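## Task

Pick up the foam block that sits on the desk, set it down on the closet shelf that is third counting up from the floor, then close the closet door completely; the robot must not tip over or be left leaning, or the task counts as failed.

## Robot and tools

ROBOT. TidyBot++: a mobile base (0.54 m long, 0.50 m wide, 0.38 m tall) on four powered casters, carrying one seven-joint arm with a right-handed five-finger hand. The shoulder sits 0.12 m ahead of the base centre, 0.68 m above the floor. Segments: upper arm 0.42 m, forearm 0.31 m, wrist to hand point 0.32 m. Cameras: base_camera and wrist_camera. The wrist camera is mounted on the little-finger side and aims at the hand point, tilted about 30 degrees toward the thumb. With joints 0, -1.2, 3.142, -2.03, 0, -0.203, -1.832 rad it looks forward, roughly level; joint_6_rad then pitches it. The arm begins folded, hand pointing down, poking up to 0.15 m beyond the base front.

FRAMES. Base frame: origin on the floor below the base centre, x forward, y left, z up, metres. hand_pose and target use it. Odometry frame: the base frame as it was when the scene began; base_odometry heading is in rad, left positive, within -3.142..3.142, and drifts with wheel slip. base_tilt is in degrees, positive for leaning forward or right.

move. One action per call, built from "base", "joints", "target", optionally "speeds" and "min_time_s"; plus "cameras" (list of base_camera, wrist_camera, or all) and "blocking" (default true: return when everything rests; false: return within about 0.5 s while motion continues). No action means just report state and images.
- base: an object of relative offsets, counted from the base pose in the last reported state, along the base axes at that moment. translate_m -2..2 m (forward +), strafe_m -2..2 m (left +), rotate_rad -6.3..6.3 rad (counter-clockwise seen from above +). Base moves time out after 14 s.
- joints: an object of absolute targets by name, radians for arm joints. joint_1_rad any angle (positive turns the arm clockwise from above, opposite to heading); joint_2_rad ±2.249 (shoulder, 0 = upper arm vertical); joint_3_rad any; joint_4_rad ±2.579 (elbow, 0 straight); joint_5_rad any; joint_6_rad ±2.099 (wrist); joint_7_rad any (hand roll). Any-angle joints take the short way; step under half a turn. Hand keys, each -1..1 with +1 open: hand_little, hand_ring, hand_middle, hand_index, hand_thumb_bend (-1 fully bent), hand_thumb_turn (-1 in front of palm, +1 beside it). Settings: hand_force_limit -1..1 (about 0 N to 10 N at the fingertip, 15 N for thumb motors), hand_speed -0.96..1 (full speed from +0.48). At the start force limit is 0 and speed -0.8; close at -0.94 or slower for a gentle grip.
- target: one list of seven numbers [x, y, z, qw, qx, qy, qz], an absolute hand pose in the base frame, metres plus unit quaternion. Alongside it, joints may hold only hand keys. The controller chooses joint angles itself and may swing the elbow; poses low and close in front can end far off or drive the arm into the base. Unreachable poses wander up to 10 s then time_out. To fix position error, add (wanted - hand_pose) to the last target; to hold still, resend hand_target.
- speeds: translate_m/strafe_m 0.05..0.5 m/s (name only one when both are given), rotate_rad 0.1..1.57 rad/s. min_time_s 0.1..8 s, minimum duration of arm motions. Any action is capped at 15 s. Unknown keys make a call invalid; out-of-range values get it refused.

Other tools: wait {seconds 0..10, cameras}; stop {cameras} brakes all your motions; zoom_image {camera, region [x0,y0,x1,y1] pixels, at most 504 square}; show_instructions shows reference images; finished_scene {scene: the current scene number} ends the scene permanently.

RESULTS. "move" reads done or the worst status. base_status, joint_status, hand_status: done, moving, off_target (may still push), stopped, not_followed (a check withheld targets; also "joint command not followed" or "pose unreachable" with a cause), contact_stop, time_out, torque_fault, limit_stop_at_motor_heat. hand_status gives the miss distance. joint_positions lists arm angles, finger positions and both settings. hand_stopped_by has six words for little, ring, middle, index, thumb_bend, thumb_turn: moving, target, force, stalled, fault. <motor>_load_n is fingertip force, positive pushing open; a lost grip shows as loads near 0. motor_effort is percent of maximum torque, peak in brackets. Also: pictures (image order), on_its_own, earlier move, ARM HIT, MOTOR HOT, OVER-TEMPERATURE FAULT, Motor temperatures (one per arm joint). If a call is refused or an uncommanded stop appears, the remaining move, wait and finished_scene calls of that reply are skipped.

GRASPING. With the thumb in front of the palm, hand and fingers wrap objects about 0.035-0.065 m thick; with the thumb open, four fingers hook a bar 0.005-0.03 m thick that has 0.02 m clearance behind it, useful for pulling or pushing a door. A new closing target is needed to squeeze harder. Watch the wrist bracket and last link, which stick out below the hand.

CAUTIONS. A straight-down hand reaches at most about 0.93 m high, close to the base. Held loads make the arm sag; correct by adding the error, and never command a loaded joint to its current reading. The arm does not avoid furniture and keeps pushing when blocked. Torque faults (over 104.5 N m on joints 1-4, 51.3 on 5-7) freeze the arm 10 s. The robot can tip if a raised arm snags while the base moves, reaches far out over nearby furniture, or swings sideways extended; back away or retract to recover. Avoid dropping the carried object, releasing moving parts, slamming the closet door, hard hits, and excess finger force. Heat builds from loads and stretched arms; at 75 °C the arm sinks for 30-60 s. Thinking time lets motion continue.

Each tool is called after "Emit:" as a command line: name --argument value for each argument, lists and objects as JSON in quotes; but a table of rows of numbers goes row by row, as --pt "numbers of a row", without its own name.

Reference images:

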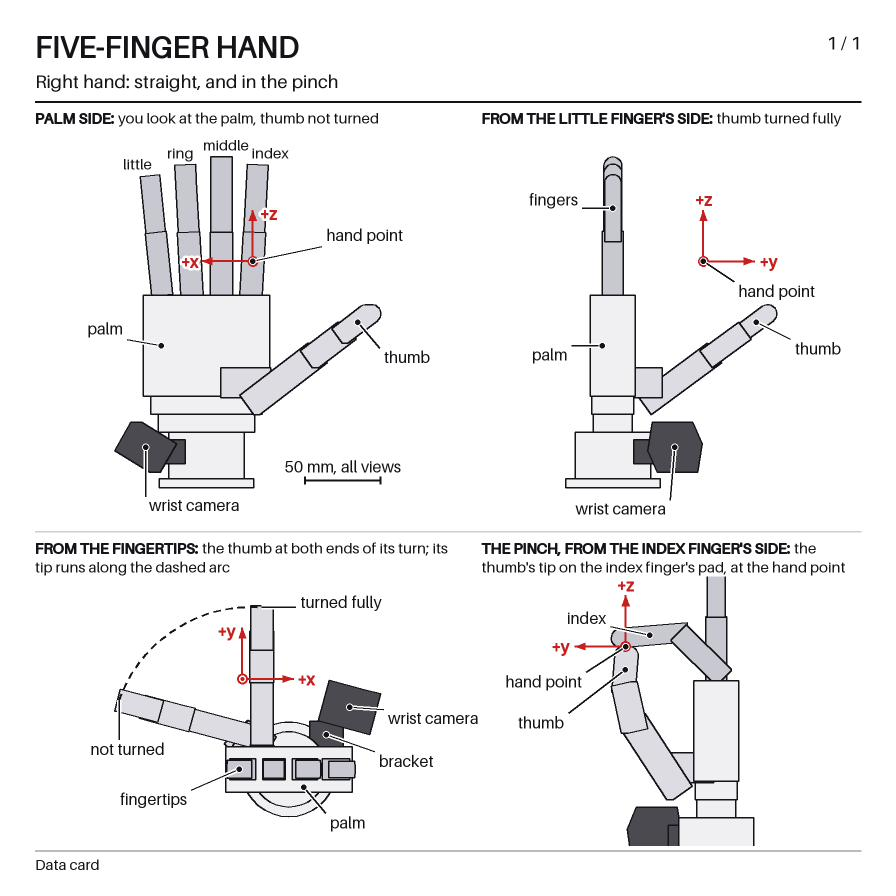

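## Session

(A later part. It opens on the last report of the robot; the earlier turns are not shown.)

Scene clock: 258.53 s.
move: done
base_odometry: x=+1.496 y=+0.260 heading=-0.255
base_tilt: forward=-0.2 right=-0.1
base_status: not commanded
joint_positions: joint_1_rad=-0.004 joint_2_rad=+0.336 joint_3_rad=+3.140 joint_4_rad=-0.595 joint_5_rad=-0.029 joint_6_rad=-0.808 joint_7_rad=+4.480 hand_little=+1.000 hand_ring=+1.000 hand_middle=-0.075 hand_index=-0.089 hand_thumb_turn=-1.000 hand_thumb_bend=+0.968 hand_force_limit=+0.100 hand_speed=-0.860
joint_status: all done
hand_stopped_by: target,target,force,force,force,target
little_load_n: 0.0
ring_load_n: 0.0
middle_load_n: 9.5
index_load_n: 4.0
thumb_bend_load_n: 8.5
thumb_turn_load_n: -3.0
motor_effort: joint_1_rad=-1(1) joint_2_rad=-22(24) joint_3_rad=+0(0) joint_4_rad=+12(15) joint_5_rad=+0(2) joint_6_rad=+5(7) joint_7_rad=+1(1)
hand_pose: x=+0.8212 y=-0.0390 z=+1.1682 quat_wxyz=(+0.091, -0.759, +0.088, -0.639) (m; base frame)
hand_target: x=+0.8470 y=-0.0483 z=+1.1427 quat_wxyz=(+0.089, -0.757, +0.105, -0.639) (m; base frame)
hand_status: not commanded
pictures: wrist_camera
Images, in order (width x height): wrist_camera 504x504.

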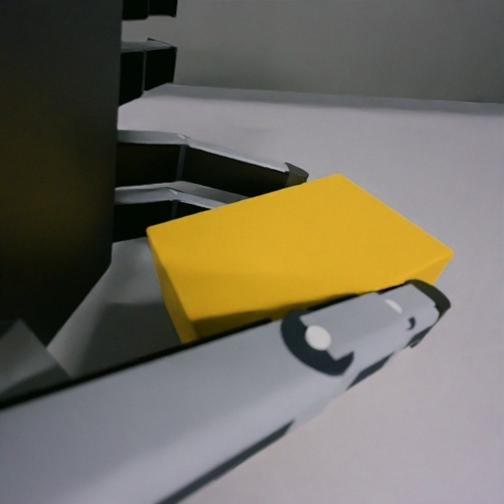

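Emit:
move --joints '{"joint_4_rad": -0.6, "joint_6_rad": -0.735}' --min_time_s 1

Emit:
move --joints '{"hand_speed": -0.8, "hand_index": 0.5, "hand_middle": 0.5, "hand_thumb_bend": 1}' --cameras '["wrist_camera"]'

Scene clock: 265.20 s.
move: done
base_odometry: x=+1.496 y=+0.260 heading=-0.255
base_tilt: forward=-0.2 right=-0.1
base_status: not commanded
joint_positions: joint_1_rad=-0.004 joint_2_rad=+0.336 joint_3_rad=+3.140 joint_4_rad=-0.595 joint_5_rad=-0.029 joint_6_rad=-0.808 joint_7_rad=+4.480 hand_little=+1.000 hand_ring=+1.000 hand_middle=-0.075 hand_index=-0.089 hand_thumb_turn=-1.000 hand_thumb_bend=+0.968 hand_force_limit=+0.100 hand_speed=-0.860
joint_status: all done
hand_stopped_by: target,target,force,force,force,target
little_load_n: 0.0
ring_load_n: 0.0
middle_load_n: 9.0
index_load_n: 4.5
thumb_bend_load_n: 8.5
thumb_turn_load_n: -3.0
motor_effort: joint_1_rad=-1(1) joint_2_rad=-22(23) joint_3_rad=+0(0) joint_4_rad=+12(13) joint_5_rad=+0(1) joint_6_rad=+5(6) joint_7_rad=+1(1)
hand_pose: x=+0.8212 y=-0.0390 z=+1.1683 quat_wxyz=(+0.091, -0.759, +0.088, -0.639) (m; base frame)
hand_target: x=+0.8444 y=-0.0483 z=+1.1616 quat_wxyz=(+0.090, -0.746, +0.104, -0.651) (m; base frame)
hand_status: not commanded
pictures: none

Scene clock: 266.73 s.
move: done
base_odometry: x=+1.496 y=+0.260 heading=-0.255
base_tilt: forward=-0.2 right=-0.1
base_status: not commanded
joint_positions: joint_1_rad=-0.004 joint_2_rad=+0.341 joint_3_rad=+3.140 joint_4_rad=-0.595 joint_5_rad=-0.029 joint_6_rad=-0.808 joint_7_rad=+4.479 hand_little=+1.000 hand_ring=+1.000 hand_middle=+0.500 hand_index=+0.500 hand_thumb_turn=-1.000 hand_thumb_bend=+1.000 hand_force_limit=+0.100 hand_speed=-0.800
joint_status: all done
hand_stopped_by: target,target,target,target,target,target
little_load_n: 0.0
ring_load_n: 0.0
middle_load_n: 0.0
index_load_n: 0.0
thumb_bend_load_n: 0.0
thumb_turn_load_n: 0.0
motor_effort: joint_1_rad=-1(2) joint_2_rad=-26(28) joint_3_rad=+0(0) joint_4_rad=+15(16) joint_5_rad=+1(2) joint_6_rad=+6(7) joint_7_rad=+1(1)
hand_pose: x=+0.8233 y=-0.0390 z=+1.1652 quat_wxyz=(+0.091, -0.760, +0.088, -0.637) (m; base frame)
hand_target: x=+0.8444 y=-0.0483 z=+1.1616 quat_wxyz=(+0.090, -0.746, +0.104, -0.651) (m; base frame)
hand_status: not commanded
pictures: wrist_camera
Images, in order (width x height): wrist_camera 504x504.

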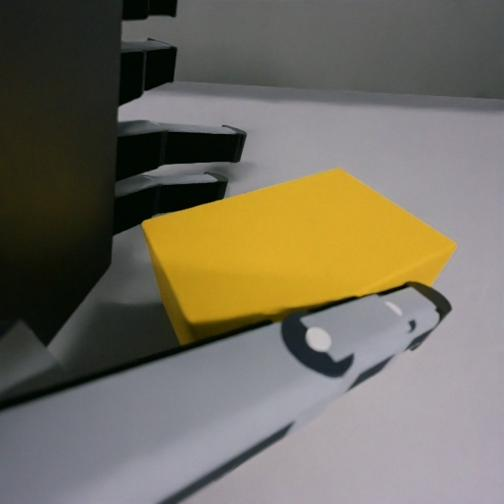

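Emit:
move --joints '{"hand_speed": 0, "hand_index": 1, "hand_middle": 1}'

Emit:
move --joints '{"joint_2_rad": 0.444, "joint_4_rad": -0.25, "joint_6_rad": -1.15}' --min_time_s 3 --cameras '["wrist_camera"]'

Scene clock: 271.67 s.
move: done
base_odometry: x=+1.496 y=+0.260 heading=-0.255
base_tilt: forward=-0.2 right=-0.1
base_status: not commanded
joint_positions: joint_1_rad=-0.004 joint_2_rad=+0.341 joint_3_rad=+3.140 joint_4_rad=-0.595 joint_5_rad=-0.029 joint_6_rad=-0.808 joint_7_rad=+4.479 hand_little=+1.000 hand_ring=+1.000 hand_middle=+1.000 hand_index=+1.000 hand_thumb_turn=-1.000 hand_thumb_bend=+1.000 hand_force_limit=+0.100 hand_speed=+0.000
joint_status: all done
hand_stopped_by: target,target,target,target,target,target
little_load_n: 0.0
ring_load_n: 0.0
middle_load_n: 0.0
index_load_n: 0.0
thumb_bend_load_n: 0.0
thumb_turn_load_n: 0.0
motor_effort: joint_1_rad=-1(2) joint_2_rad=-26(27) joint_3_rad=+0(0) joint_4_rad=+15(16) joint_5_rad=+1(1) joint_6_rad=+6(8) joint_7_rad=+1(1)
hand_pose: x=+0.8233 y=-0.0390 z=+1.1652 quat_wxyz=(+0.091, -0.760, +0.088, -0.637) (m; base frame)
hand_target: x=+0.8444 y=-0.0483 z=+1.1616 quat_wxyz=(+0.090, -0.746, +0.104, -0.651) (m; base frame)
hand_status: not commanded
pictures: none

Scene clock: 274.97 s.
move: done
base_odometry: x=+1.496 y=+0.260 heading=-0.255
base_tilt: forward=-0.2 right=-0.1
base_status: not commanded
joint_positions: joint_1_rad=-0.004 joint_2_rad=+0.399 joint_3_rad=+3.140 joint_4_rad=-0.262 joint_5_rad=-0.029 joint_6_rad=-1.056 joint_7_rad=+4.479 hand_little=+1.000 hand_ring=+1.000 hand_middle=+1.000 hand_index=+1.000 hand_thumb_turn=-1.000 hand_thumb_bend=+1.000 hand_force_limit=+0.100 hand_speed=+0.000
joint_status: all done
hand_stopped_by: target,target,target,target,target,target
little_load_n: 0.0
ring_load_n: 0.0
middle_load_n: 0.0
index_load_n: 0.0
thumb_bend_load_n: 0.0
thumb_turn_load_n: 0.0
motor_effort: joint_1_rad=-1(2) joint_2_rad=-26(27) joint_3_rad=+0(0) joint_4_rad=+12(16) joint_5_rad=+1(2) joint_6_rad=+7(8) joint_7_rad=+1(1)
hand_pose: x=+0.7888 y=-0.0381 z=+1.2267 quat_wxyz=(+0.092, -0.752, +0.084, -0.647) (m; base frame)
hand_target: x=+0.7985 y=-0.0483 z=+1.1722 quat_wxyz=(+0.083, -0.789, +0.110, -0.599) (m; base frame)
hand_status: not commanded
pictures: wrist_camera
Images, in order (width x height): wrist_camera 504x504.

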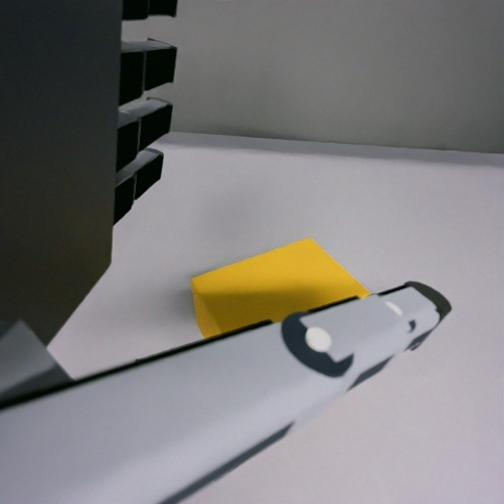

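Emit:
move --base '{"translate_m": -0.45}' --speeds '{"translate_m": 0.35}'

Emit:
move --base '{"translate_m": -0.02, "strafe_m": -0.32}' --speeds '{"strafe_m": 0.15}' --joints '{"joint_1_rad": 0, "joint_2_rad": -0.6, "joint_3_rad": 3.142, "joint_4_rad": -2.175, "joint_5_rad": 0, "joint_6_rad": 0.117, "joint_7_rad": 1.57, "hand_thumb_turn": 1, "hand_ring": -1, "hand_little": -1}' --min_time_s 3.5 --cameras '["all"]'

Scene clock: 283.30 s.
move: done
base_odometry: x=+1.060 y=+0.374 heading=-0.255
base_tilt: forward=-0.3 right=-0.1
base_status: done
joint_positions: joint_1_rad=-0.003 joint_2_rad=+0.424 joint_3_rad=+3.141 joint_4_rad=-0.254 joint_5_rad=-0.029 joint_6_rad=-1.060 joint_7_rad=+4.479 hand_little=+1.000 hand_ring=+1.000 hand_middle=+1.000 hand_index=+1.000 hand_thumb_turn=-1.000 hand_thumb_bend=+1.000 hand_force_limit=+0.100 hand_speed=+0.000
joint_status: not commanded
hand_stopped_by: target,target,target,target,target,target
little_load_n: 0.0
ring_load_n: 0.0
middle_load_n: 0.0
index_load_n: 0.0
thumb_bend_load_n: 0.0
thumb_turn_load_n: 0.0
motor_effort: joint_1_rad=-1(3) joint_2_rad=-27(31) joint_3_rad=+0(1) joint_4_rad=+13(15) joint_5_rad=+2(2) joint_6_rad=+6(8) joint_7_rad=+1(1)
hand_pose: x=+0.8010 y=-0.0386 z=+1.2117 quat_wxyz=(+0.091, -0.759, +0.085, -0.639) (m; base frame)
hand_target: x=+0.7985 y=-0.0483 z=+1.1722 quat_wxyz=(+0.083, -0.789, +0.110, -0.599) (m; base frame)
hand_status: not commanded
pictures: none

Scene clock: 287.47 s.
move: done
base_odometry: x=+0.960 y=+0.069 heading=-0.255
base_tilt: forward=-0.1 right=-0.1
base_status: done
joint_positions: joint_1_rad=-0.003 joint_2_rad=-0.579 joint_3_rad=+3.141 joint_4_rad=-2.152 joint_5_rad=-0.029 joint_6_rad=+0.028 joint_7_rad=+1.617 hand_little=-1.000 hand_ring=-1.000 hand_middle=+1.000 hand_index=+1.000 hand_thumb_turn=+1.000 hand_thumb_bend=+1.000 hand_force_limit=+0.100 hand_speed=+0.000
joint_status: all done
hand_stopped_by: target,target,target,target,target,target
little_load_n: 0.0
ring_load_n: 0.0
middle_load_n: 0.0
index_load_n: 0.0
thumb_bend_load_n: 0.0
thumb_turn_load_n: 0.0
motor_effort: joint_1_rad=-1(2) joint_2_rad=-1(29) joint_3_rad=+1(2) joint_4_rad=+18(19) joint_5_rad=+1(3) joint_6_rad=+7(8) joint_7_rad=+1(2)
hand_pose: x=+0.5242 y=+0.0631 z=+1.0717 quat_wxyz=(+0.716, -0.007, +0.698, -0.005) (m; base frame)
hand_target: x=+0.5124 y=+0.0613 z=+1.0947 quat_wxyz=(+0.746, +0.000, +0.666, +0.000) (m; base frame)
hand_status: not commanded
pictures: base_camera, wrist_camera
Images, in order (width x height): base_camera 644x364, wrist_camera 504x504.

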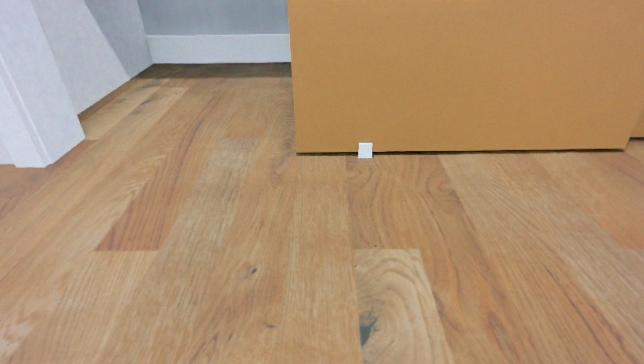

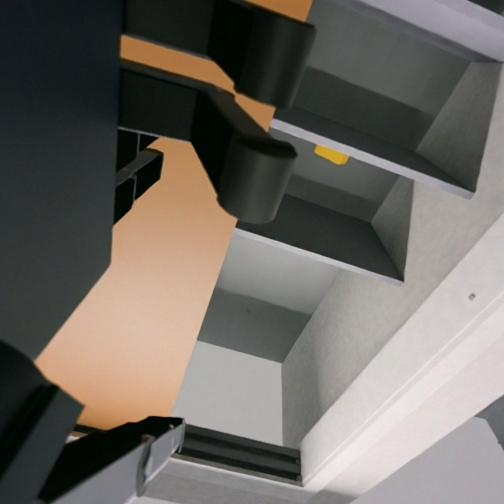

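Emit:
move --base '{"translate_m": 0.235}' --speeds '{"translate_m": 0.2}' --cameras '["wrist_camera"]'

Emit:
zoom_image --camera "wrist_camera" --region '[100, 110, 240, 250]'

Scene clock: 294.23 s.
move: done
base_odometry: x=+1.188 y=+0.010 heading=-0.255
base_tilt: forward=-0.2 right=-0.1
base_status: done
joint_positions: joint_1_rad=-0.003 joint_2_rad=-0.589 joint_3_rad=+3.141 joint_4_rad=-2.152 joint_5_rad=-0.029 joint_6_rad=+0.031 joint_7_rad=+1.615 hand_little=-1.000 hand_ring=-1.000 hand_middle=+1.000 hand_index=+1.000 hand_thumb_turn=+1.000 hand_thumb_bend=+1.000 hand_force_limit=+0.100 hand_speed=+0.000
joint_status: not commanded
hand_stopped_by: target,target,target,target,target,target
little_load_n: 0.0
ring_load_n: 0.0
middle_load_n: 0.0
index_load_n: 0.0
thumb_bend_load_n: 0.0
thumb_turn_load_n: 0.0
motor_effort: joint_1_rad=-1(2) joint_2_rad=-1(3) joint_3_rad=+1(1) joint_4_rad=+18(18) joint_5_rad=+0(2) joint_6_rad=+7(8) joint_7_rad=+1(1)
hand_pose: x=+0.5203 y=+0.0630 z=+1.0763 quat_wxyz=(+0.721, -0.006, +0.693, -0.005) (m; base frame)
hand_target: x=+0.5124 y=+0.0613 z=+1.0947 quat_wxyz=(+0.746, +0.000, +0.666, +0.000) (m; base frame)
hand_status: not commanded
pictures: wrist_camera
Images, in order (width x height): wrist_camera 504x504.

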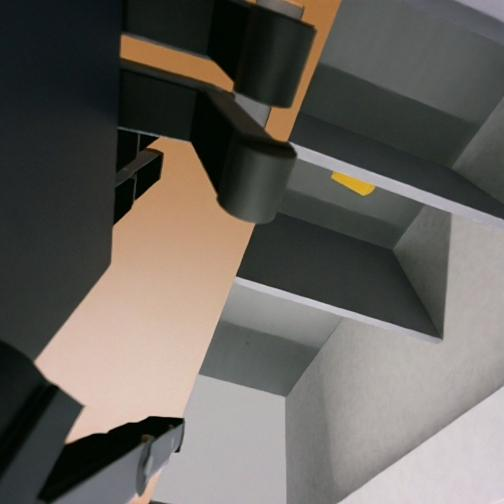

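Scaled by 3.600 from the camera's 504x504 image, which has a finer 720x720 frame.

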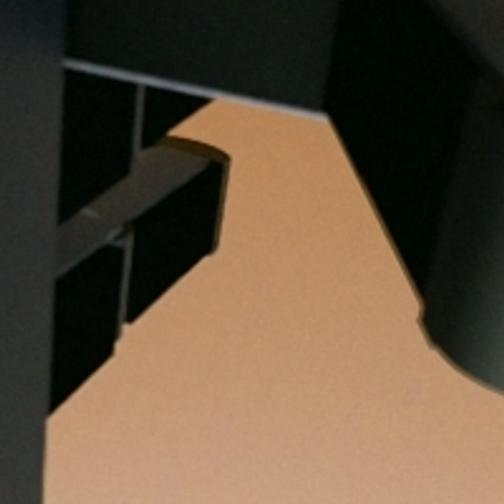

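Emit:
move --joints '{"hand_ring": 1, "hand_little": 1}' --cameras '["wrist_camera"]'

Scene clock: 300.53 s.
move: done
base_odometry: x=+1.188 y=+0.010 heading=-0.255
base_tilt: forward=-0.2 right=-0.1
base_status: not commanded
joint_positions: joint_1_rad=-0.003 joint_2_rad=-0.589 joint_3_rad=+3.141 joint_4_rad=-2.152 joint_5_rad=-0.029 joint_6_rad=+0.031 joint_7_rad=+1.614 hand_little=+1.000 hand_ring=+1.000 hand_middle=+1.000 hand_index=+1.000 hand_thumb_turn=+1.000 hand_thumb_bend=+1.000 hand_force_limit=+0.100 hand_speed=+0.000
joint_status: all done
hand_stopped_by: target,target,target,target,target,target
little_load_n: 0.0
ring_load_n: 0.0
middle_load_n: 0.0
index_load_n: 0.0
thumb_bend_load_n: 0.0
thumb_turn_load_n: 0.0
motor_effort: joint_1_rad=+0(1) joint_2_rad=-1(1) joint_3_rad=+0(1) joint_4_rad=+18(18) joint_5_rad=+2(2) joint_6_rad=+7(7) joint_7_rad=+1(1)
hand_pose: x=+0.5203 y=+0.0630 z=+1.0763 quat_wxyz=(+0.721, -0.006, +0.693, -0.004) (m; base frame)
hand_target: x=+0.5124 y=+0.0613 z=+1.0947 quat_wxyz=(+0.746, +0.000, +0.666, +0.000) (m; base frame)
hand_status: not commanded
pictures: wrist_camera
Images, in order (width x height): wrist_camera 504x504.

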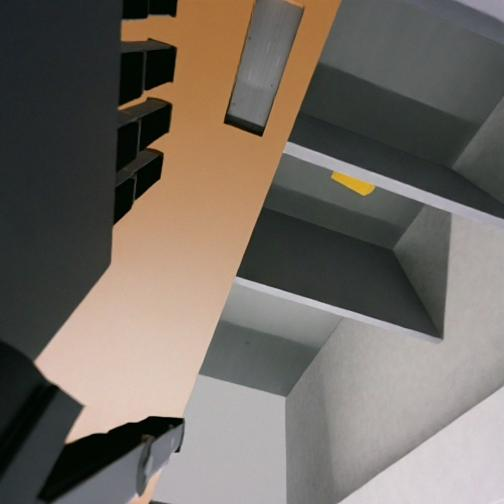

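Emit:
move --base '{"strafe_m": 0.045}' --speeds '{"strafe_m": 0.15}' --cameras '["all"]'

Scene clock: 312.63 s.
move: done
base_odometry: x=+1.199 y=+0.053 heading=-0.255
base_tilt: forward=-0.1 right=-0.1
base_status: done
joint_positions: joint_1_rad=-0.003 joint_2_rad=-0.589 joint_3_rad=+3.141 joint_4_rad=-2.152 joint_5_rad=-0.029 joint_6_rad=+0.032 joint_7_rad=+1.614 hand_little=+1.000 hand_ring=+1.000 hand_middle=+1.000 hand_index=+1.000 hand_thumb_turn=+1.000 hand_thumb_bend=+1.000 hand_force_limit=+0.100 hand_speed=+0.000
joint_status: not commanded
hand_stopped_by: target,target,target,target,target,target
little_load_n: 0.0
ring_load_n: 0.0
middle_load_n: 0.0
index_load_n: 0.0
thumb_bend_load_n: 0.0
thumb_turn_load_n: 0.0
motor_effort: joint_1_rad=-1(1) joint_2_rad=-1(1) joint_3_rad=+1(2) joint_4_rad=+18(19) joint_5_rad=+0(2) joint_6_rad=+7(7) joint_7_rad=+1(1)
hand_pose: x=+0.5202 y=+0.0635 z=+1.0763 quat_wxyz=(+0.721, -0.006, +0.693, -0.004) (m; base frame)
hand_target: x=+0.5124 y=+0.0613 z=+1.0947 quat_wxyz=(+0.746, +0.000, +0.666, +0.000) (m; base frame)
hand_status: not commanded
pictures: base_camera, wrist_camera
Images, in order (width x height): base_camera 644x364, wrist_camera 504x504.

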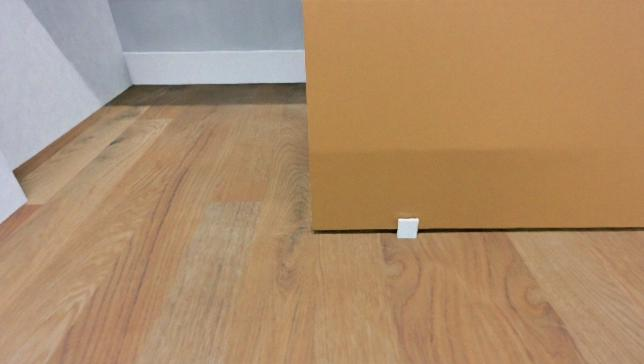

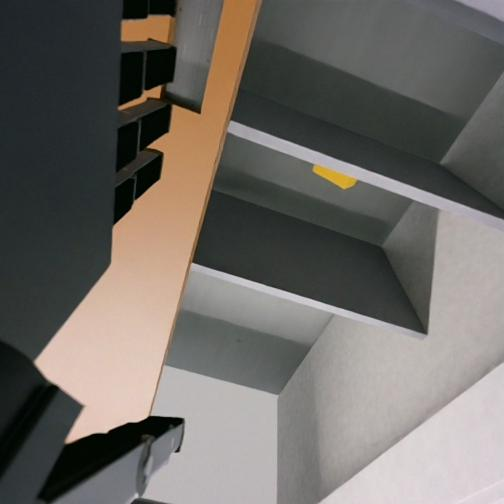

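Emit:
move --base '{"translate_m": -0.12}' --cameras '["all"]'

Emit:
move --joints '{"joint_1_rad": 0, "joint_2_rad": -0.52, "joint_3_rad": 3.142, "joint_4_rad": -2.03, "joint_5_rad": 0, "joint_6_rad": 0.04, "joint_7_rad": -1.57}' --cameras '["all"]'

Scene clock: 320.77 s.
move: done
base_odometry: x=+1.083 y=+0.084 heading=-0.255
base_tilt: forward=-0.2 right=-0.1
base_status: done
joint_positions: joint_1_rad=-0.003 joint_2_rad=-0.597 joint_3_rad=+3.141 joint_4_rad=-2.153 joint_5_rad=-0.029 joint_6_rad=+0.033 joint_7_rad=+1.614 hand_little=+1.000 hand_ring=+1.000 hand_middle=+1.000 hand_index=+1.000 hand_thumb_turn=+1.000 hand_thumb_bend=+1.000 hand_force_limit=+0.100 hand_speed=+0.000
joint_status: not commanded
hand_stopped_by: target,target,target,target,target,target
little_load_n: 0.0
ring_load_n: 0.0
middle_load_n: 0.0
index_load_n: 0.0
thumb_bend_load_n: 0.0
thumb_turn_load_n: 0.0
motor_effort: joint_1_rad=+0(2) joint_2_rad=-1(3) joint_3_rad=+0(1) joint_4_rad=+18(18) joint_5_rad=+0(2) joint_6_rad=+7(8) joint_7_rad=+1(1)
hand_pose: x=+0.5169 y=+0.0635 z=+1.0797 quat_wxyz=(+0.724, -0.006, +0.690, -0.004) (m; base frame)
hand_target: x=+0.5124 y=+0.0613 z=+1.0947 quat_wxyz=(+0.746, +0.000, +0.666, +0.000) (m; base frame)
hand_status: not commanded
pictures: base_camera, wrist_camera
Images, in order (width x height): base_camera 644x364, wrist_camera 504x504.

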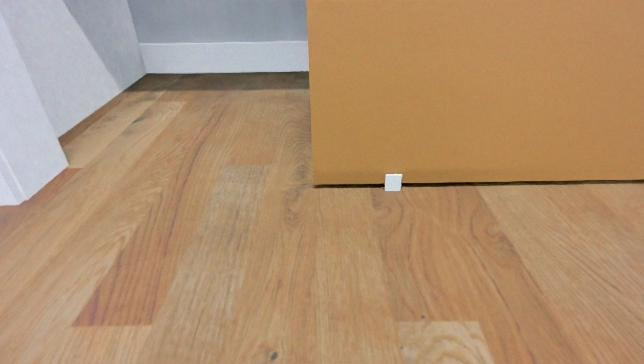

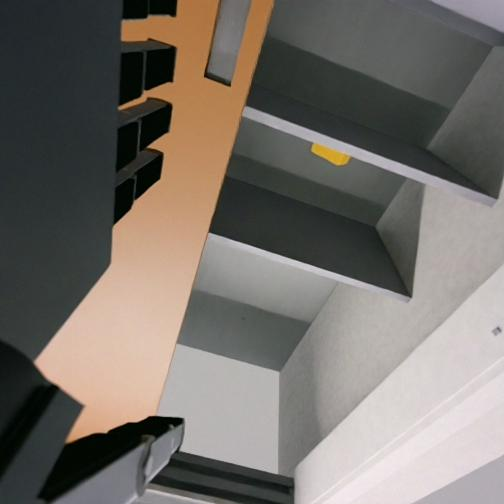

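Scene clock: 324.20 s.
move: done
base_odometry: x=+1.083 y=+0.084 heading=-0.255
base_tilt: forward=-0.2 right=-0.1
base_status: not commanded
joint_positions: joint_1_rad=-0.003 joint_2_rad=-0.543 joint_3_rad=+3.141 joint_4_rad=-2.042 joint_5_rad=-0.029 joint_6_rad=+0.033 joint_7_rad=+4.668 hand_little=+1.000 hand_ring=+1.000 hand_middle=+1.000 hand_index=+1.000 hand_thumb_turn=+1.000 hand_thumb_bend=+1.000 hand_force_limit=+0.100 hand_speed=+0.000
joint_status: all done
hand_stopped_by: target,target,target,target,target,target
little_load_n: 0.0
ring_load_n: 0.0
middle_load_n: 0.0
index_load_n: 0.0
thumb_bend_load_n: 0.0
thumb_turn_load_n: 0.0
motor_effort: joint_1_rad=-1(2) joint_2_rad=-2(3) joint_3_rad=+0(2) joint_4_rad=+18(19) joint_5_rad=+0(2) joint_6_rad=+6(9) joint_7_rad=+1(2)
hand_pose: x=+0.5394 y=-0.0548 z=+1.0633 quat_wxyz=(+0.028, -0.669, +0.023, -0.743) (m; base frame)
hand_target: x=+0.5472 y=-0.0591 z=+1.0678 quat_wxyz=(+0.000, -0.671, +0.000, -0.742) (m; base frame)
hand_status: not commanded
pictures: base_camera, wrist_camera
Images, in order (width x height): base_camera 644x364, wrist_camera 504x504.

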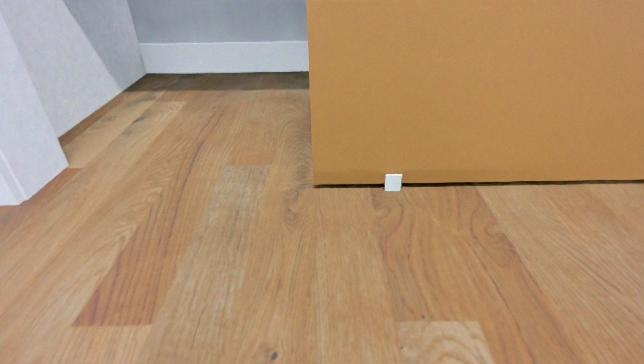

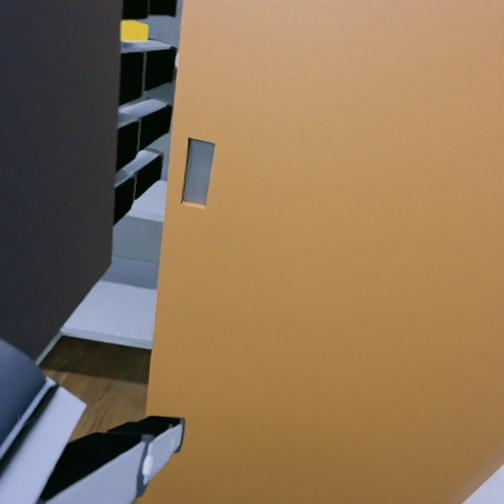

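Emit:
move --base '{"translate_m": 0.09}' --speeds '{"translate_m": 0.15}' --joints '{"joint_2_rad": -0.52, "joint_4_rad": -2.055, "joint_6_rad": 0.05, "hand_little": -1, "hand_ring": -1}' --cameras '["all"]'

Scene clock: 343.53 s.
move: done
base_odometry: x=+1.170 y=+0.061 heading=-0.255
base_tilt: forward=-0.2 right=-0.1
base_status: done
joint_positions: joint_1_rad=-0.003 joint_2_rad=-0.531 joint_3_rad=+3.141 joint_4_rad=-2.047 joint_5_rad=-0.029 joint_6_rad=+0.033 joint_7_rad=+4.669 hand_little=-1.000 hand_ring=-1.000 hand_middle=+1.000 hand_index=+1.000 hand_thumb_turn=+1.000 hand_thumb_bend=+1.000 hand_force_limit=+0.100 hand_speed=+0.000
joint_status: all done
hand_stopped_by: target,target,target,target,target,target
little_load_n: 0.0
ring_load_n: 0.0
middle_load_n: 0.0
index_load_n: 0.0
thumb_bend_load_n: 0.0
thumb_turn_load_n: 0.0
motor_effort: joint_1_rad=-1(2) joint_2_rad=-3(4) joint_3_rad=+0(1) joint_4_rad=+17(19) joint_5_rad=+0(2) joint_6_rad=+7(8) joint_7_rad=+1(1)
hand_pose: x=+0.5440 y=-0.0548 z=+1.0553 quat_wxyz=(+0.028, -0.675, +0.023, -0.737) (m; base frame)
hand_target: x=+0.5476 y=-0.0591 z=+1.0552 quat_wxyz=(+0.000, -0.676, +0.000, -0.737) (m; base frame)
hand_status: not commanded
pictures: base_camera, wrist_camera
Images, in order (width x height): base_camera 644x364, wrist_camera 504x504.

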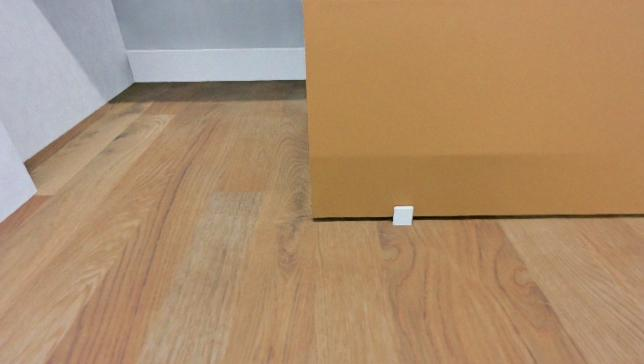

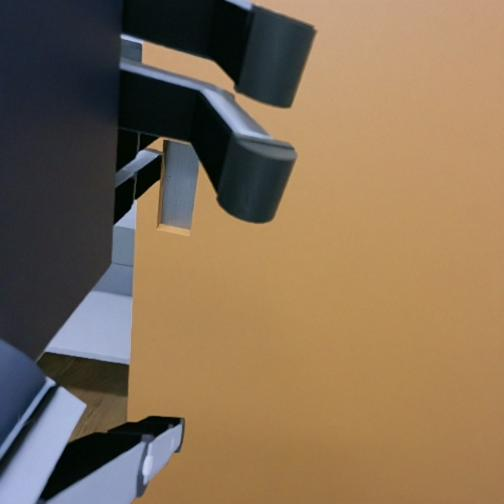

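Emit:
move --base '{"strafe_m": -0.012}' --joints '{"joint_4_rad": -2.07}' --cameras '["wrist_camera"]'

Emit:
zoom_image --camera "wrist_camera" --region '[100, 100, 300, 280]'

Scene clock: 349.00 s.
move: done
base_odometry: x=+1.167 y=+0.050 heading=-0.255
base_tilt: forward=-0.2 right=-0.1
base_status: done
joint_positions: joint_1_rad=-0.003 joint_2_rad=-0.530 joint_3_rad=+3.142 joint_4_rad=-2.054 joint_5_rad=-0.029 joint_6_rad=+0.033 joint_7_rad=+4.669 hand_little=-1.000 hand_ring=-1.000 hand_middle=+1.000 hand_index=+1.000 hand_thumb_turn=+1.000 hand_thumb_bend=+1.000 hand_force_limit=+0.100 hand_speed=+0.000
joint_status: all done
hand_stopped_by: target,target,target,target,target,target
little_load_n: 0.0
ring_load_n: 0.0
middle_load_n: 0.0
index_load_n: 0.0
thumb_bend_load_n: 0.0
thumb_turn_load_n: 0.0
motor_effort: joint_1_rad=-1(2) joint_2_rad=-2(4) joint_3_rad=+0(2) joint_4_rad=+17(19) joint_5_rad=+1(2) joint_6_rad=+7(8) joint_7_rad=+1(1)
hand_pose: x=+0.5441 y=-0.0558 z=+1.0505 quat_wxyz=(+0.027, -0.678, +0.024, -0.734) (m; base frame)
hand_target: x=+0.5477 y=-0.0591 z=+1.0456 quat_wxyz=(+0.000, -0.682, +0.000, -0.732) (m; base frame)
hand_status: not commanded
pictures: wrist_camera
Images, in order (width x height): wrist_camera 504x504.

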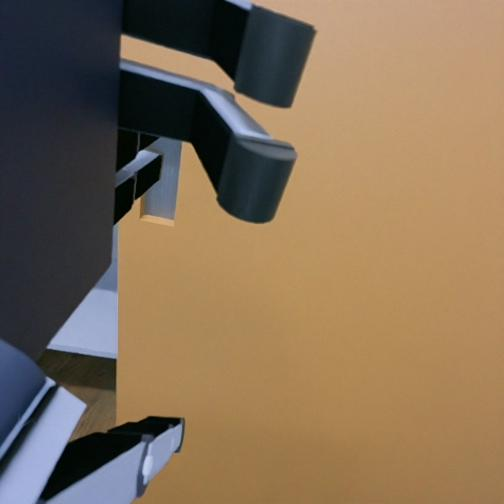

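Scaled by 2.520 from the camera's 504x504 image, which has a finer 720x720 frame.

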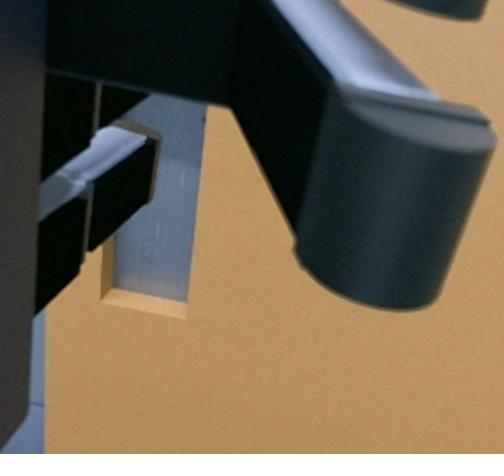

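Emit:
move --base '{"translate_m": 0.025}' --speeds '{"translate_m": 0.1}' --cameras '["wrist_camera"]'

Emit:
zoom_image --camera "wrist_camera" --region '[100, 100, 300, 280]'

Scene clock: 352.20 s.
move: done
base_odometry: x=+1.191 y=+0.044 heading=-0.255
base_tilt: forward=-0.2 right=-0.1
base_status: done
joint_positions: joint_1_rad=-0.003 joint_2_rad=-0.524 joint_3_rad=+3.142 joint_4_rad=-2.054 joint_5_rad=-0.029 joint_6_rad=+0.033 joint_7_rad=+4.669 hand_little=-1.000 hand_ring=-1.000 hand_middle=+1.000 hand_index=+1.000 hand_thumb_turn=+1.000 hand_thumb_bend=+1.000 hand_force_limit=+0.100 hand_speed=+0.000
joint_status: not commanded
hand_stopped_by: target,target,target,target,target,target
little_load_n: 0.0
ring_load_n: 0.0
middle_load_n: 0.0
index_load_n: 0.0
thumb_bend_load_n: 0.0
thumb_turn_load_n: 0.0
motor_effort: joint_1_rad=+0(1) joint_2_rad=-3(5) joint_3_rad=+1(2) joint_4_rad=+17(18) joint_5_rad=+1(2) joint_6_rad=+7(7) joint_7_rad=+1(1)
hand_pose: x=+0.5465 y=-0.0557 z=+1.0477 quat_wxyz=(+0.027, -0.680, +0.024, -0.732) (m; base frame)
hand_target: x=+0.5477 y=-0.0591 z=+1.0456 quat_wxyz=(+0.000, -0.682, +0.000, -0.732) (m; base frame)
hand_status: not commanded
pictures: wrist_camera
Images, in order (width x height): wrist_camera 504x504.

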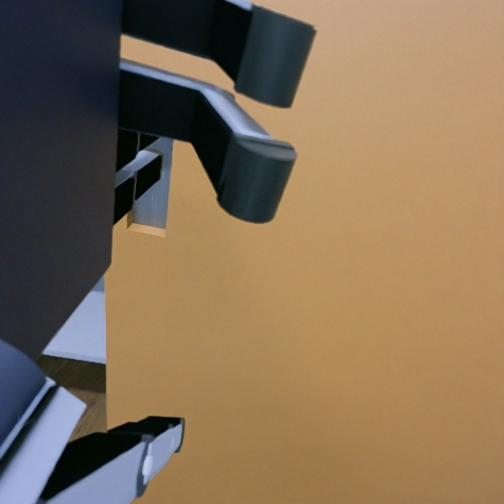

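Scaled by 2.520 from the camera's 504x504 image, which has a finer 720x720 frame.

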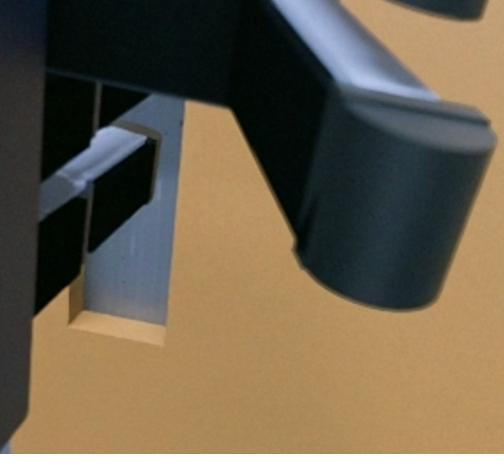

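Emit:
move --base '{"translate_m": 0.02, "strafe_m": 0.009}' --speeds '{"translate_m": 0.1}' --cameras '["wrist_camera"]'

Emit:
zoom_image --camera "wrist_camera" --region '[100, 100, 300, 280]'

Scene clock: 355.20 s.
move: done
base_odometry: x=+1.213 y=+0.048 heading=-0.254
base_tilt: forward=-0.2 right=-0.1
base_status: done
joint_positions: joint_1_rad=-0.003 joint_2_rad=-0.520 joint_3_rad=+3.142 joint_4_rad=-2.054 joint_5_rad=-0.029 joint_6_rad=+0.033 joint_7_rad=+4.669 hand_little=-1.000 hand_ring=-1.000 hand_middle=+1.000 hand_index=+1.000 hand_thumb_turn=+1.000 hand_thumb_bend=+1.000 hand_force_limit=+0.100 hand_speed=+0.000
joint_status: not commanded
hand_stopped_by: target,target,target,target,target,target
little_load_n: 0.0
ring_load_n: 0.0
middle_load_n: 0.0
index_load_n: 0.0
thumb_bend_load_n: 0.0
thumb_turn_load_n: 0.0
motor_effort: joint_1_rad=+0(2) joint_2_rad=-2(5) joint_3_rad=+0(2) joint_4_rad=+17(19) joint_5_rad=+1(2) joint_6_rad=+6(7) joint_7_rad=+1(1)
hand_pose: x=+0.5478 y=-0.0557 z=+1.0462 quat_wxyz=(+0.027, -0.681, +0.024, -0.731) (m; base frame)
hand_target: x=+0.5477 y=-0.0591 z=+1.0456 quat_wxyz=(+0.000, -0.682, +0.000, -0.732) (m; base frame)
hand_status: not commanded
pictures: wrist_camera
Images, in order (width x height): wrist_camera 504x504.

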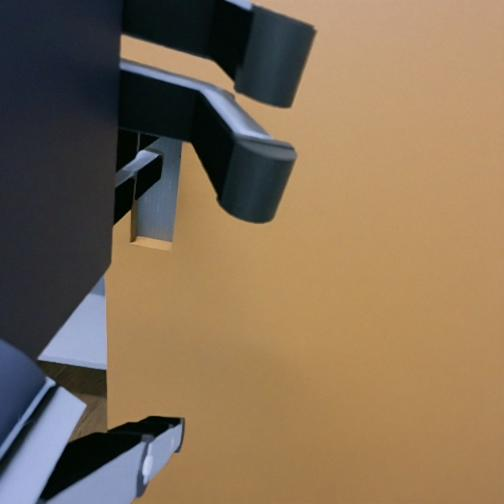

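Scaled by 2.520 from the camera's 504x504 image, which has a finer 720x720 frame.

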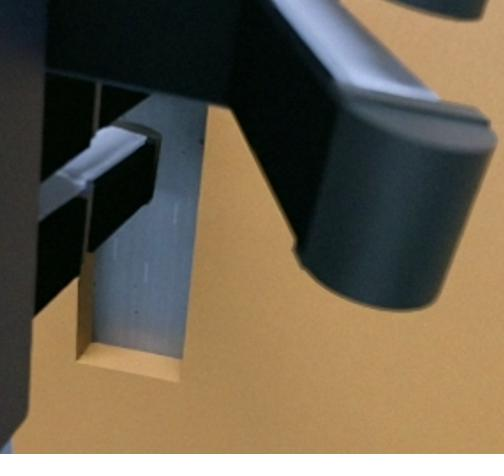

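Emit:
move --base '{"translate_m": 0.018}' --speeds '{"translate_m": 0.08}' --cameras '["wrist_camera"]'

Emit:
zoom_image --camera "wrist_camera" --region '[100, 100, 300, 280]'

Scene clock: 357.50 s.
move: done
base_odometry: x=+1.230 y=+0.043 heading=-0.253
base_tilt: forward=-0.2 right=-0.1
base_status: done
joint_positions: joint_1_rad=-0.003 joint_2_rad=-0.550 joint_3_rad=+3.142 joint_4_rad=-2.072 joint_5_rad=-0.029 joint_6_rad=+0.033 joint_7_rad=+4.669 hand_little=-1.000 hand_ring=-1.000 hand_middle=+1.000 hand_index=+1.000 hand_thumb_turn=+1.000 hand_thumb_bend=+1.000 hand_force_limit=+0.100 hand_speed=+0.000
joint_status: not commanded
hand_stopped_by: target,target,target,target,target,target
little_load_n: 0.0
ring_load_n: 0.0
middle_load_n: -2.5
index_load_n: 0.0
thumb_bend_load_n: 0.0
thumb_turn_load_n: 0.0
motor_effort: joint_1_rad=-2(2) joint_2_rad=+5(8) joint_3_rad=-1(1) joint_4_rad=+21(23) joint_5_rad=+1(2) joint_6_rad=+10(13) joint_7_rad=+1(1)
hand_pose: x=+0.5369 y=-0.0558 z=+1.0472 quat_wxyz=(+0.027, -0.677, +0.024, -0.735) (m; base frame)
hand_target: x=+0.5477 y=-0.0591 z=+1.0456 quat_wxyz=(+0.000, -0.682, +0.000, -0.732) (m; base frame)
hand_status: not commanded
pictures: wrist_camera
Images, in order (width x height): wrist_camera 504x504.

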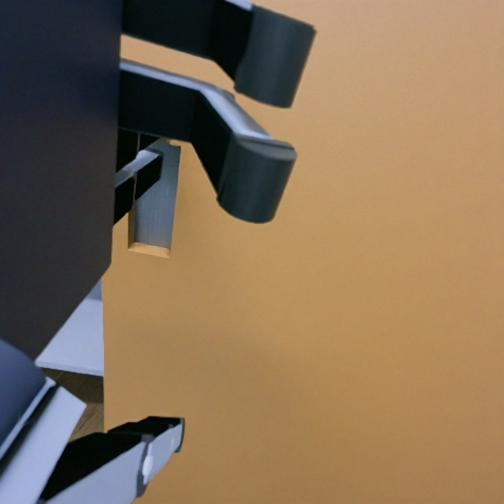

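Scaled by 2.520 from the camera's 504x504 image, which has a finer 720x720 frame.

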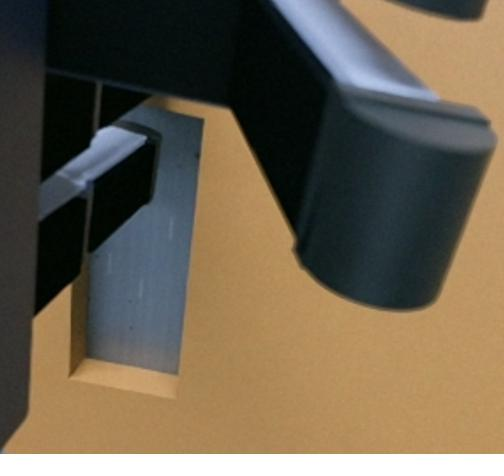

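Emit:
zoom_image --camera "wrist_camera" --region '[110, 110, 200, 200]'

Scaled by 5.600 from the camera's 504x504 image, which has a finer 720x720 frame.

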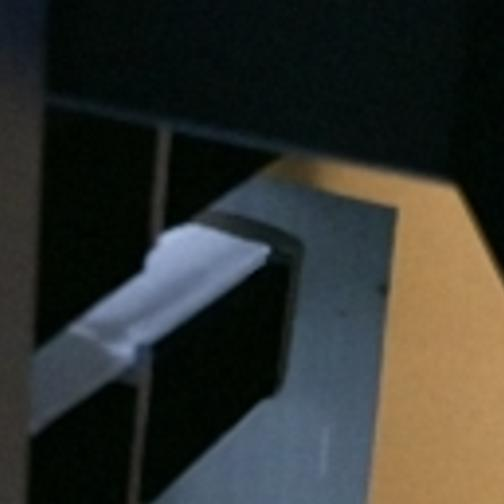

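Emit:
move --base '{"translate_m": -0.035}' --cameras '[]'

Emit:
move --joints '{"joint_4_rad": -2.12}' --cameras '["wrist_camera"]'

Emit:
zoom_image --camera "wrist_camera" --region '[100, 80, 260, 240]'

Scene clock: 367.93 s.
move: done
base_odometry: x=+1.196 y=+0.052 heading=-0.254
base_tilt: forward=-0.2 right=-0.1
base_status: done
joint_positions: joint_1_rad=-0.003 joint_2_rad=-0.522 joint_3_rad=+3.142 joint_4_rad=-2.067 joint_5_rad=-0.029 joint_6_rad=+0.033 joint_7_rad=+4.669 hand_little=-1.000 hand_ring=-1.000 hand_middle=+1.000 hand_index=+1.000 hand_thumb_turn=+1.000 hand_thumb_bend=+1.000 hand_force_limit=+0.100 hand_speed=+0.000
joint_status: not commanded
hand_stopped_by: target,target,target,target,target,target
little_load_n: 0.0
ring_load_n: 0.0
middle_load_n: 0.0
index_load_n: 0.0
thumb_bend_load_n: 0.5
thumb_turn_load_n: 0.0
motor_effort: joint_1_rad=-1(2) joint_2_rad=-2(6) joint_3_rad=+0(1) joint_4_rad=+18(21) joint_5_rad=+1(2) joint_6_rad=+6(11) joint_7_rad=+1(1)
hand_pose: x=+0.5471 y=-0.0558 z=+1.0388 quat_wxyz=(+0.027, -0.685, +0.024, -0.727) (m; base frame)
hand_target: x=+0.5477 y=-0.0591 z=+1.0456 quat_wxyz=(+0.000, -0.682, +0.000, -0.732) (m; base frame)
hand_status: not commanded
pictures: none
No camera images: "cameras" was empty.

Scene clock: 368.67 s.
move: done
base_odometry: x=+1.196 y=+0.052 heading=-0.254
base_tilt: forward=-0.2 right=-0.1
base_status: not commanded
joint_positions: joint_1_rad=-0.003 joint_2_rad=-0.522 joint_3_rad=+3.142 joint_4_rad=-2.104 joint_5_rad=-0.029 joint_6_rad=+0.033 joint_7_rad=+4.669 hand_little=-1.000 hand_ring=-1.000 hand_middle=+1.000 hand_index=+1.000 hand_thumb_turn=+1.000 hand_thumb_bend=+1.000 hand_force_limit=+0.100 hand_speed=+0.000
joint_status: all done
hand_stopped_by: target,target,target,target,target,target
little_load_n: 0.0
ring_load_n: 0.0
middle_load_n: 0.0
index_load_n: 0.0
thumb_bend_load_n: 0.0
thumb_turn_load_n: 0.0
motor_effort: joint_1_rad=+0(2) joint_2_rad=-3(3) joint_3_rad=+0(1) joint_4_rad=+18(19) joint_5_rad=+0(2) joint_6_rad=+6(8) joint_7_rad=+1(1)
hand_pose: x=+0.5464 y=-0.0558 z=+1.0147 quat_wxyz=(+0.026, -0.699, +0.025, -0.714) (m; base frame)
hand_target: x=+0.5468 y=-0.0591 z=+1.0137 quat_wxyz=(+0.000, -0.700, +0.000, -0.714) (m; base frame)
hand_status: not commanded
pictures: wrist_camera
Images, in order (width x height): wrist_camera 504x504.

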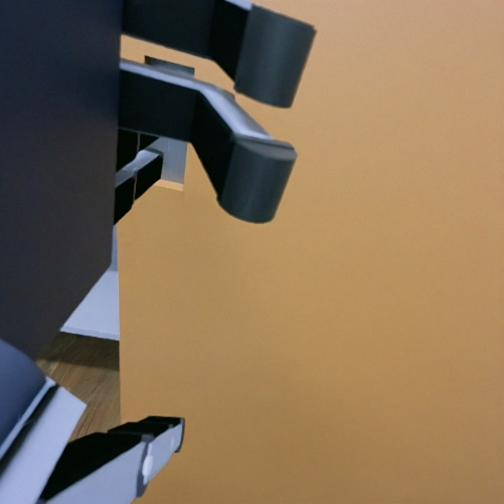

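Scaled by 3.150 from the camera's 504x504 image, which has a finer 720x720 frame.

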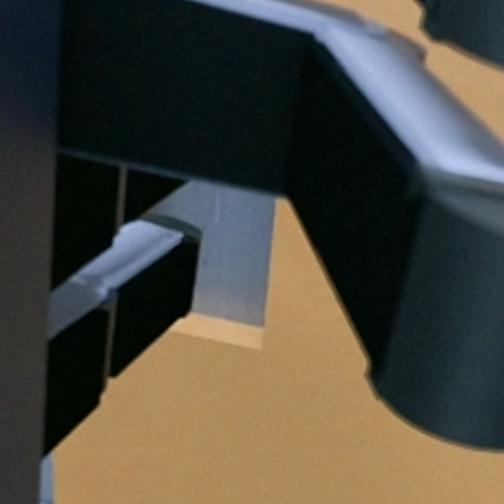

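Emit:
move --base '{"translate_m": 0.03}' --speeds '{"translate_m": 0.08}' --cameras '["wrist_camera"]'

Emit:
zoom_image --camera "wrist_camera" --region '[100, 80, 260, 240]'

Scene clock: 372.50 s.
move: done
base_odometry: x=+1.225 y=+0.044 heading=-0.253
base_tilt: forward=-0.2 right=-0.1
base_status: done
joint_positions: joint_1_rad=-0.003 joint_2_rad=-0.522 joint_3_rad=+3.142 joint_4_rad=-2.104 joint_5_rad=-0.029 joint_6_rad=+0.033 joint_7_rad=+4.669 hand_little=-1.000 hand_ring=-1.000 hand_middle=+1.000 hand_index=+1.000 hand_thumb_turn=+1.000 hand_thumb_bend=+1.000 hand_force_limit=+0.100 hand_speed=+0.000
joint_status: not commanded
hand_stopped_by: target,target,target,target,target,target
little_load_n: 0.0
ring_load_n: 0.0
middle_load_n: 0.0
index_load_n: 0.0
thumb_bend_load_n: 0.0
thumb_turn_load_n: 0.0
motor_effort: joint_1_rad=-1(1) joint_2_rad=-3(5) joint_3_rad=+0(1) joint_4_rad=+18(19) joint_5_rad=+1(2) joint_6_rad=+7(8) joint_7_rad=+1(1)
hand_pose: x=+0.5462 y=-0.0558 z=+1.0148 quat_wxyz=(+0.026, -0.699, +0.025, -0.714) (m; base frame)
hand_target: x=+0.5468 y=-0.0591 z=+1.0137 quat_wxyz=(+0.000, -0.700, +0.000, -0.714) (m; base frame)
hand_status: not commanded
pictures: wrist_camera
Images, in order (width x height): wrist_camera 504x504.

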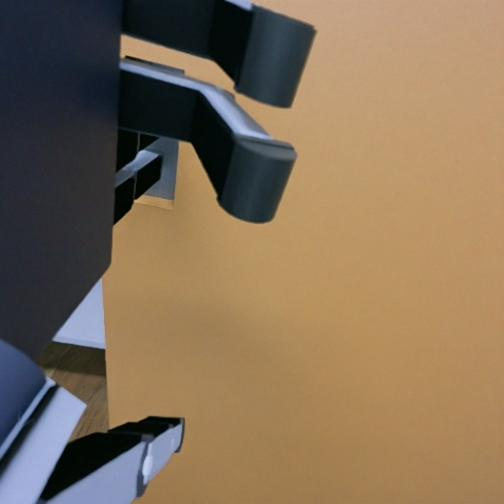

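Scaled by 3.150 from the camera's 504x504 image, which has a finer 720x720 frame.

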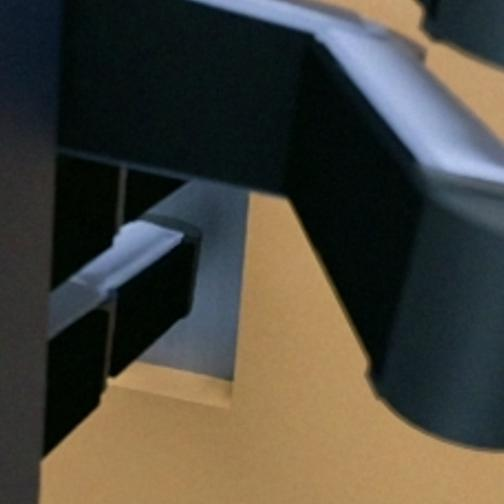

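Emit:
move --base '{"translate_m": 0.022}' --speeds '{"translate_m": 0.08}' --cameras '["wrist_camera"]'

Emit:
zoom_image --camera "wrist_camera" --region '[100, 80, 260, 240]'

Scene clock: 375.30 s.
move: done
base_odometry: x=+1.246 y=+0.039 heading=-0.252
base_tilt: forward=-0.2 right=-0.1
base_status: done
joint_positions: joint_1_rad=-0.003 joint_2_rad=-0.563 joint_3_rad=+3.142 joint_4_rad=-2.127 joint_5_rad=-0.029 joint_6_rad=+0.033 joint_7_rad=+4.669 hand_little=-1.000 hand_ring=-1.000 hand_middle=+1.000 hand_index=+1.000 hand_thumb_turn=+1.000 hand_thumb_bend=+1.000 hand_force_limit=+0.100 hand_speed=+0.000
joint_status: not commanded
hand_stopped_by: target,target,target,target,target,target
little_load_n: 0.0
ring_load_n: 0.0
middle_load_n: -1.5
index_load_n: 0.0
thumb_bend_load_n: 0.0
thumb_turn_load_n: 0.0
motor_effort: joint_1_rad=-1(2) joint_2_rad=+6(10) joint_3_rad=+0(1) joint_4_rad=+21(24) joint_5_rad=+1(2) joint_6_rad=+11(13) joint_7_rad=+1(1)
hand_pose: x=+0.5321 y=-0.0558 z=+1.0177 quat_wxyz=(+0.027, -0.692, +0.025, -0.721) (m; base frame)
hand_target: x=+0.5468 y=-0.0591 z=+1.0137 quat_wxyz=(+0.000, -0.700, +0.000, -0.714) (m; base frame)
hand_status: not commanded
pictures: wrist_camera
Images, in order (width x height): wrist_camera 504x504.

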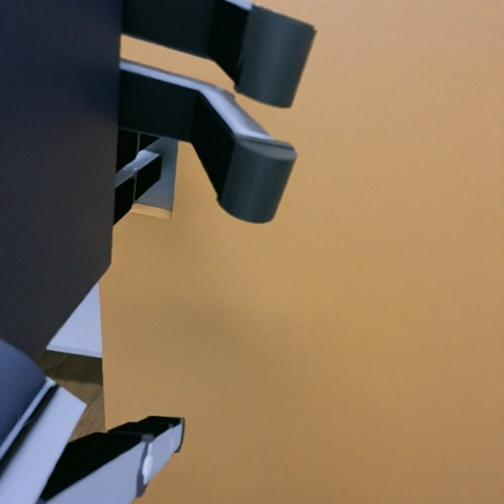

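Scaled by 3.150 from the camera's 504x504 image, which has a finer 720x720 frame.

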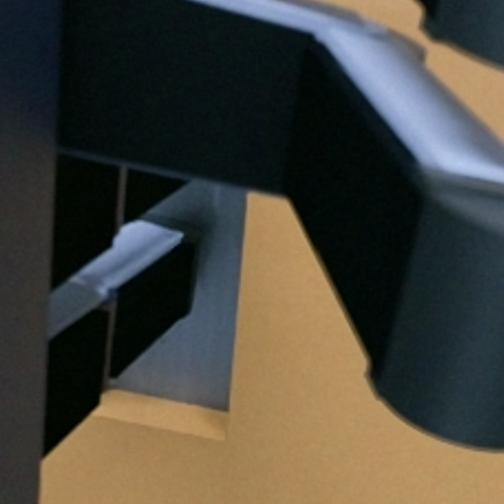

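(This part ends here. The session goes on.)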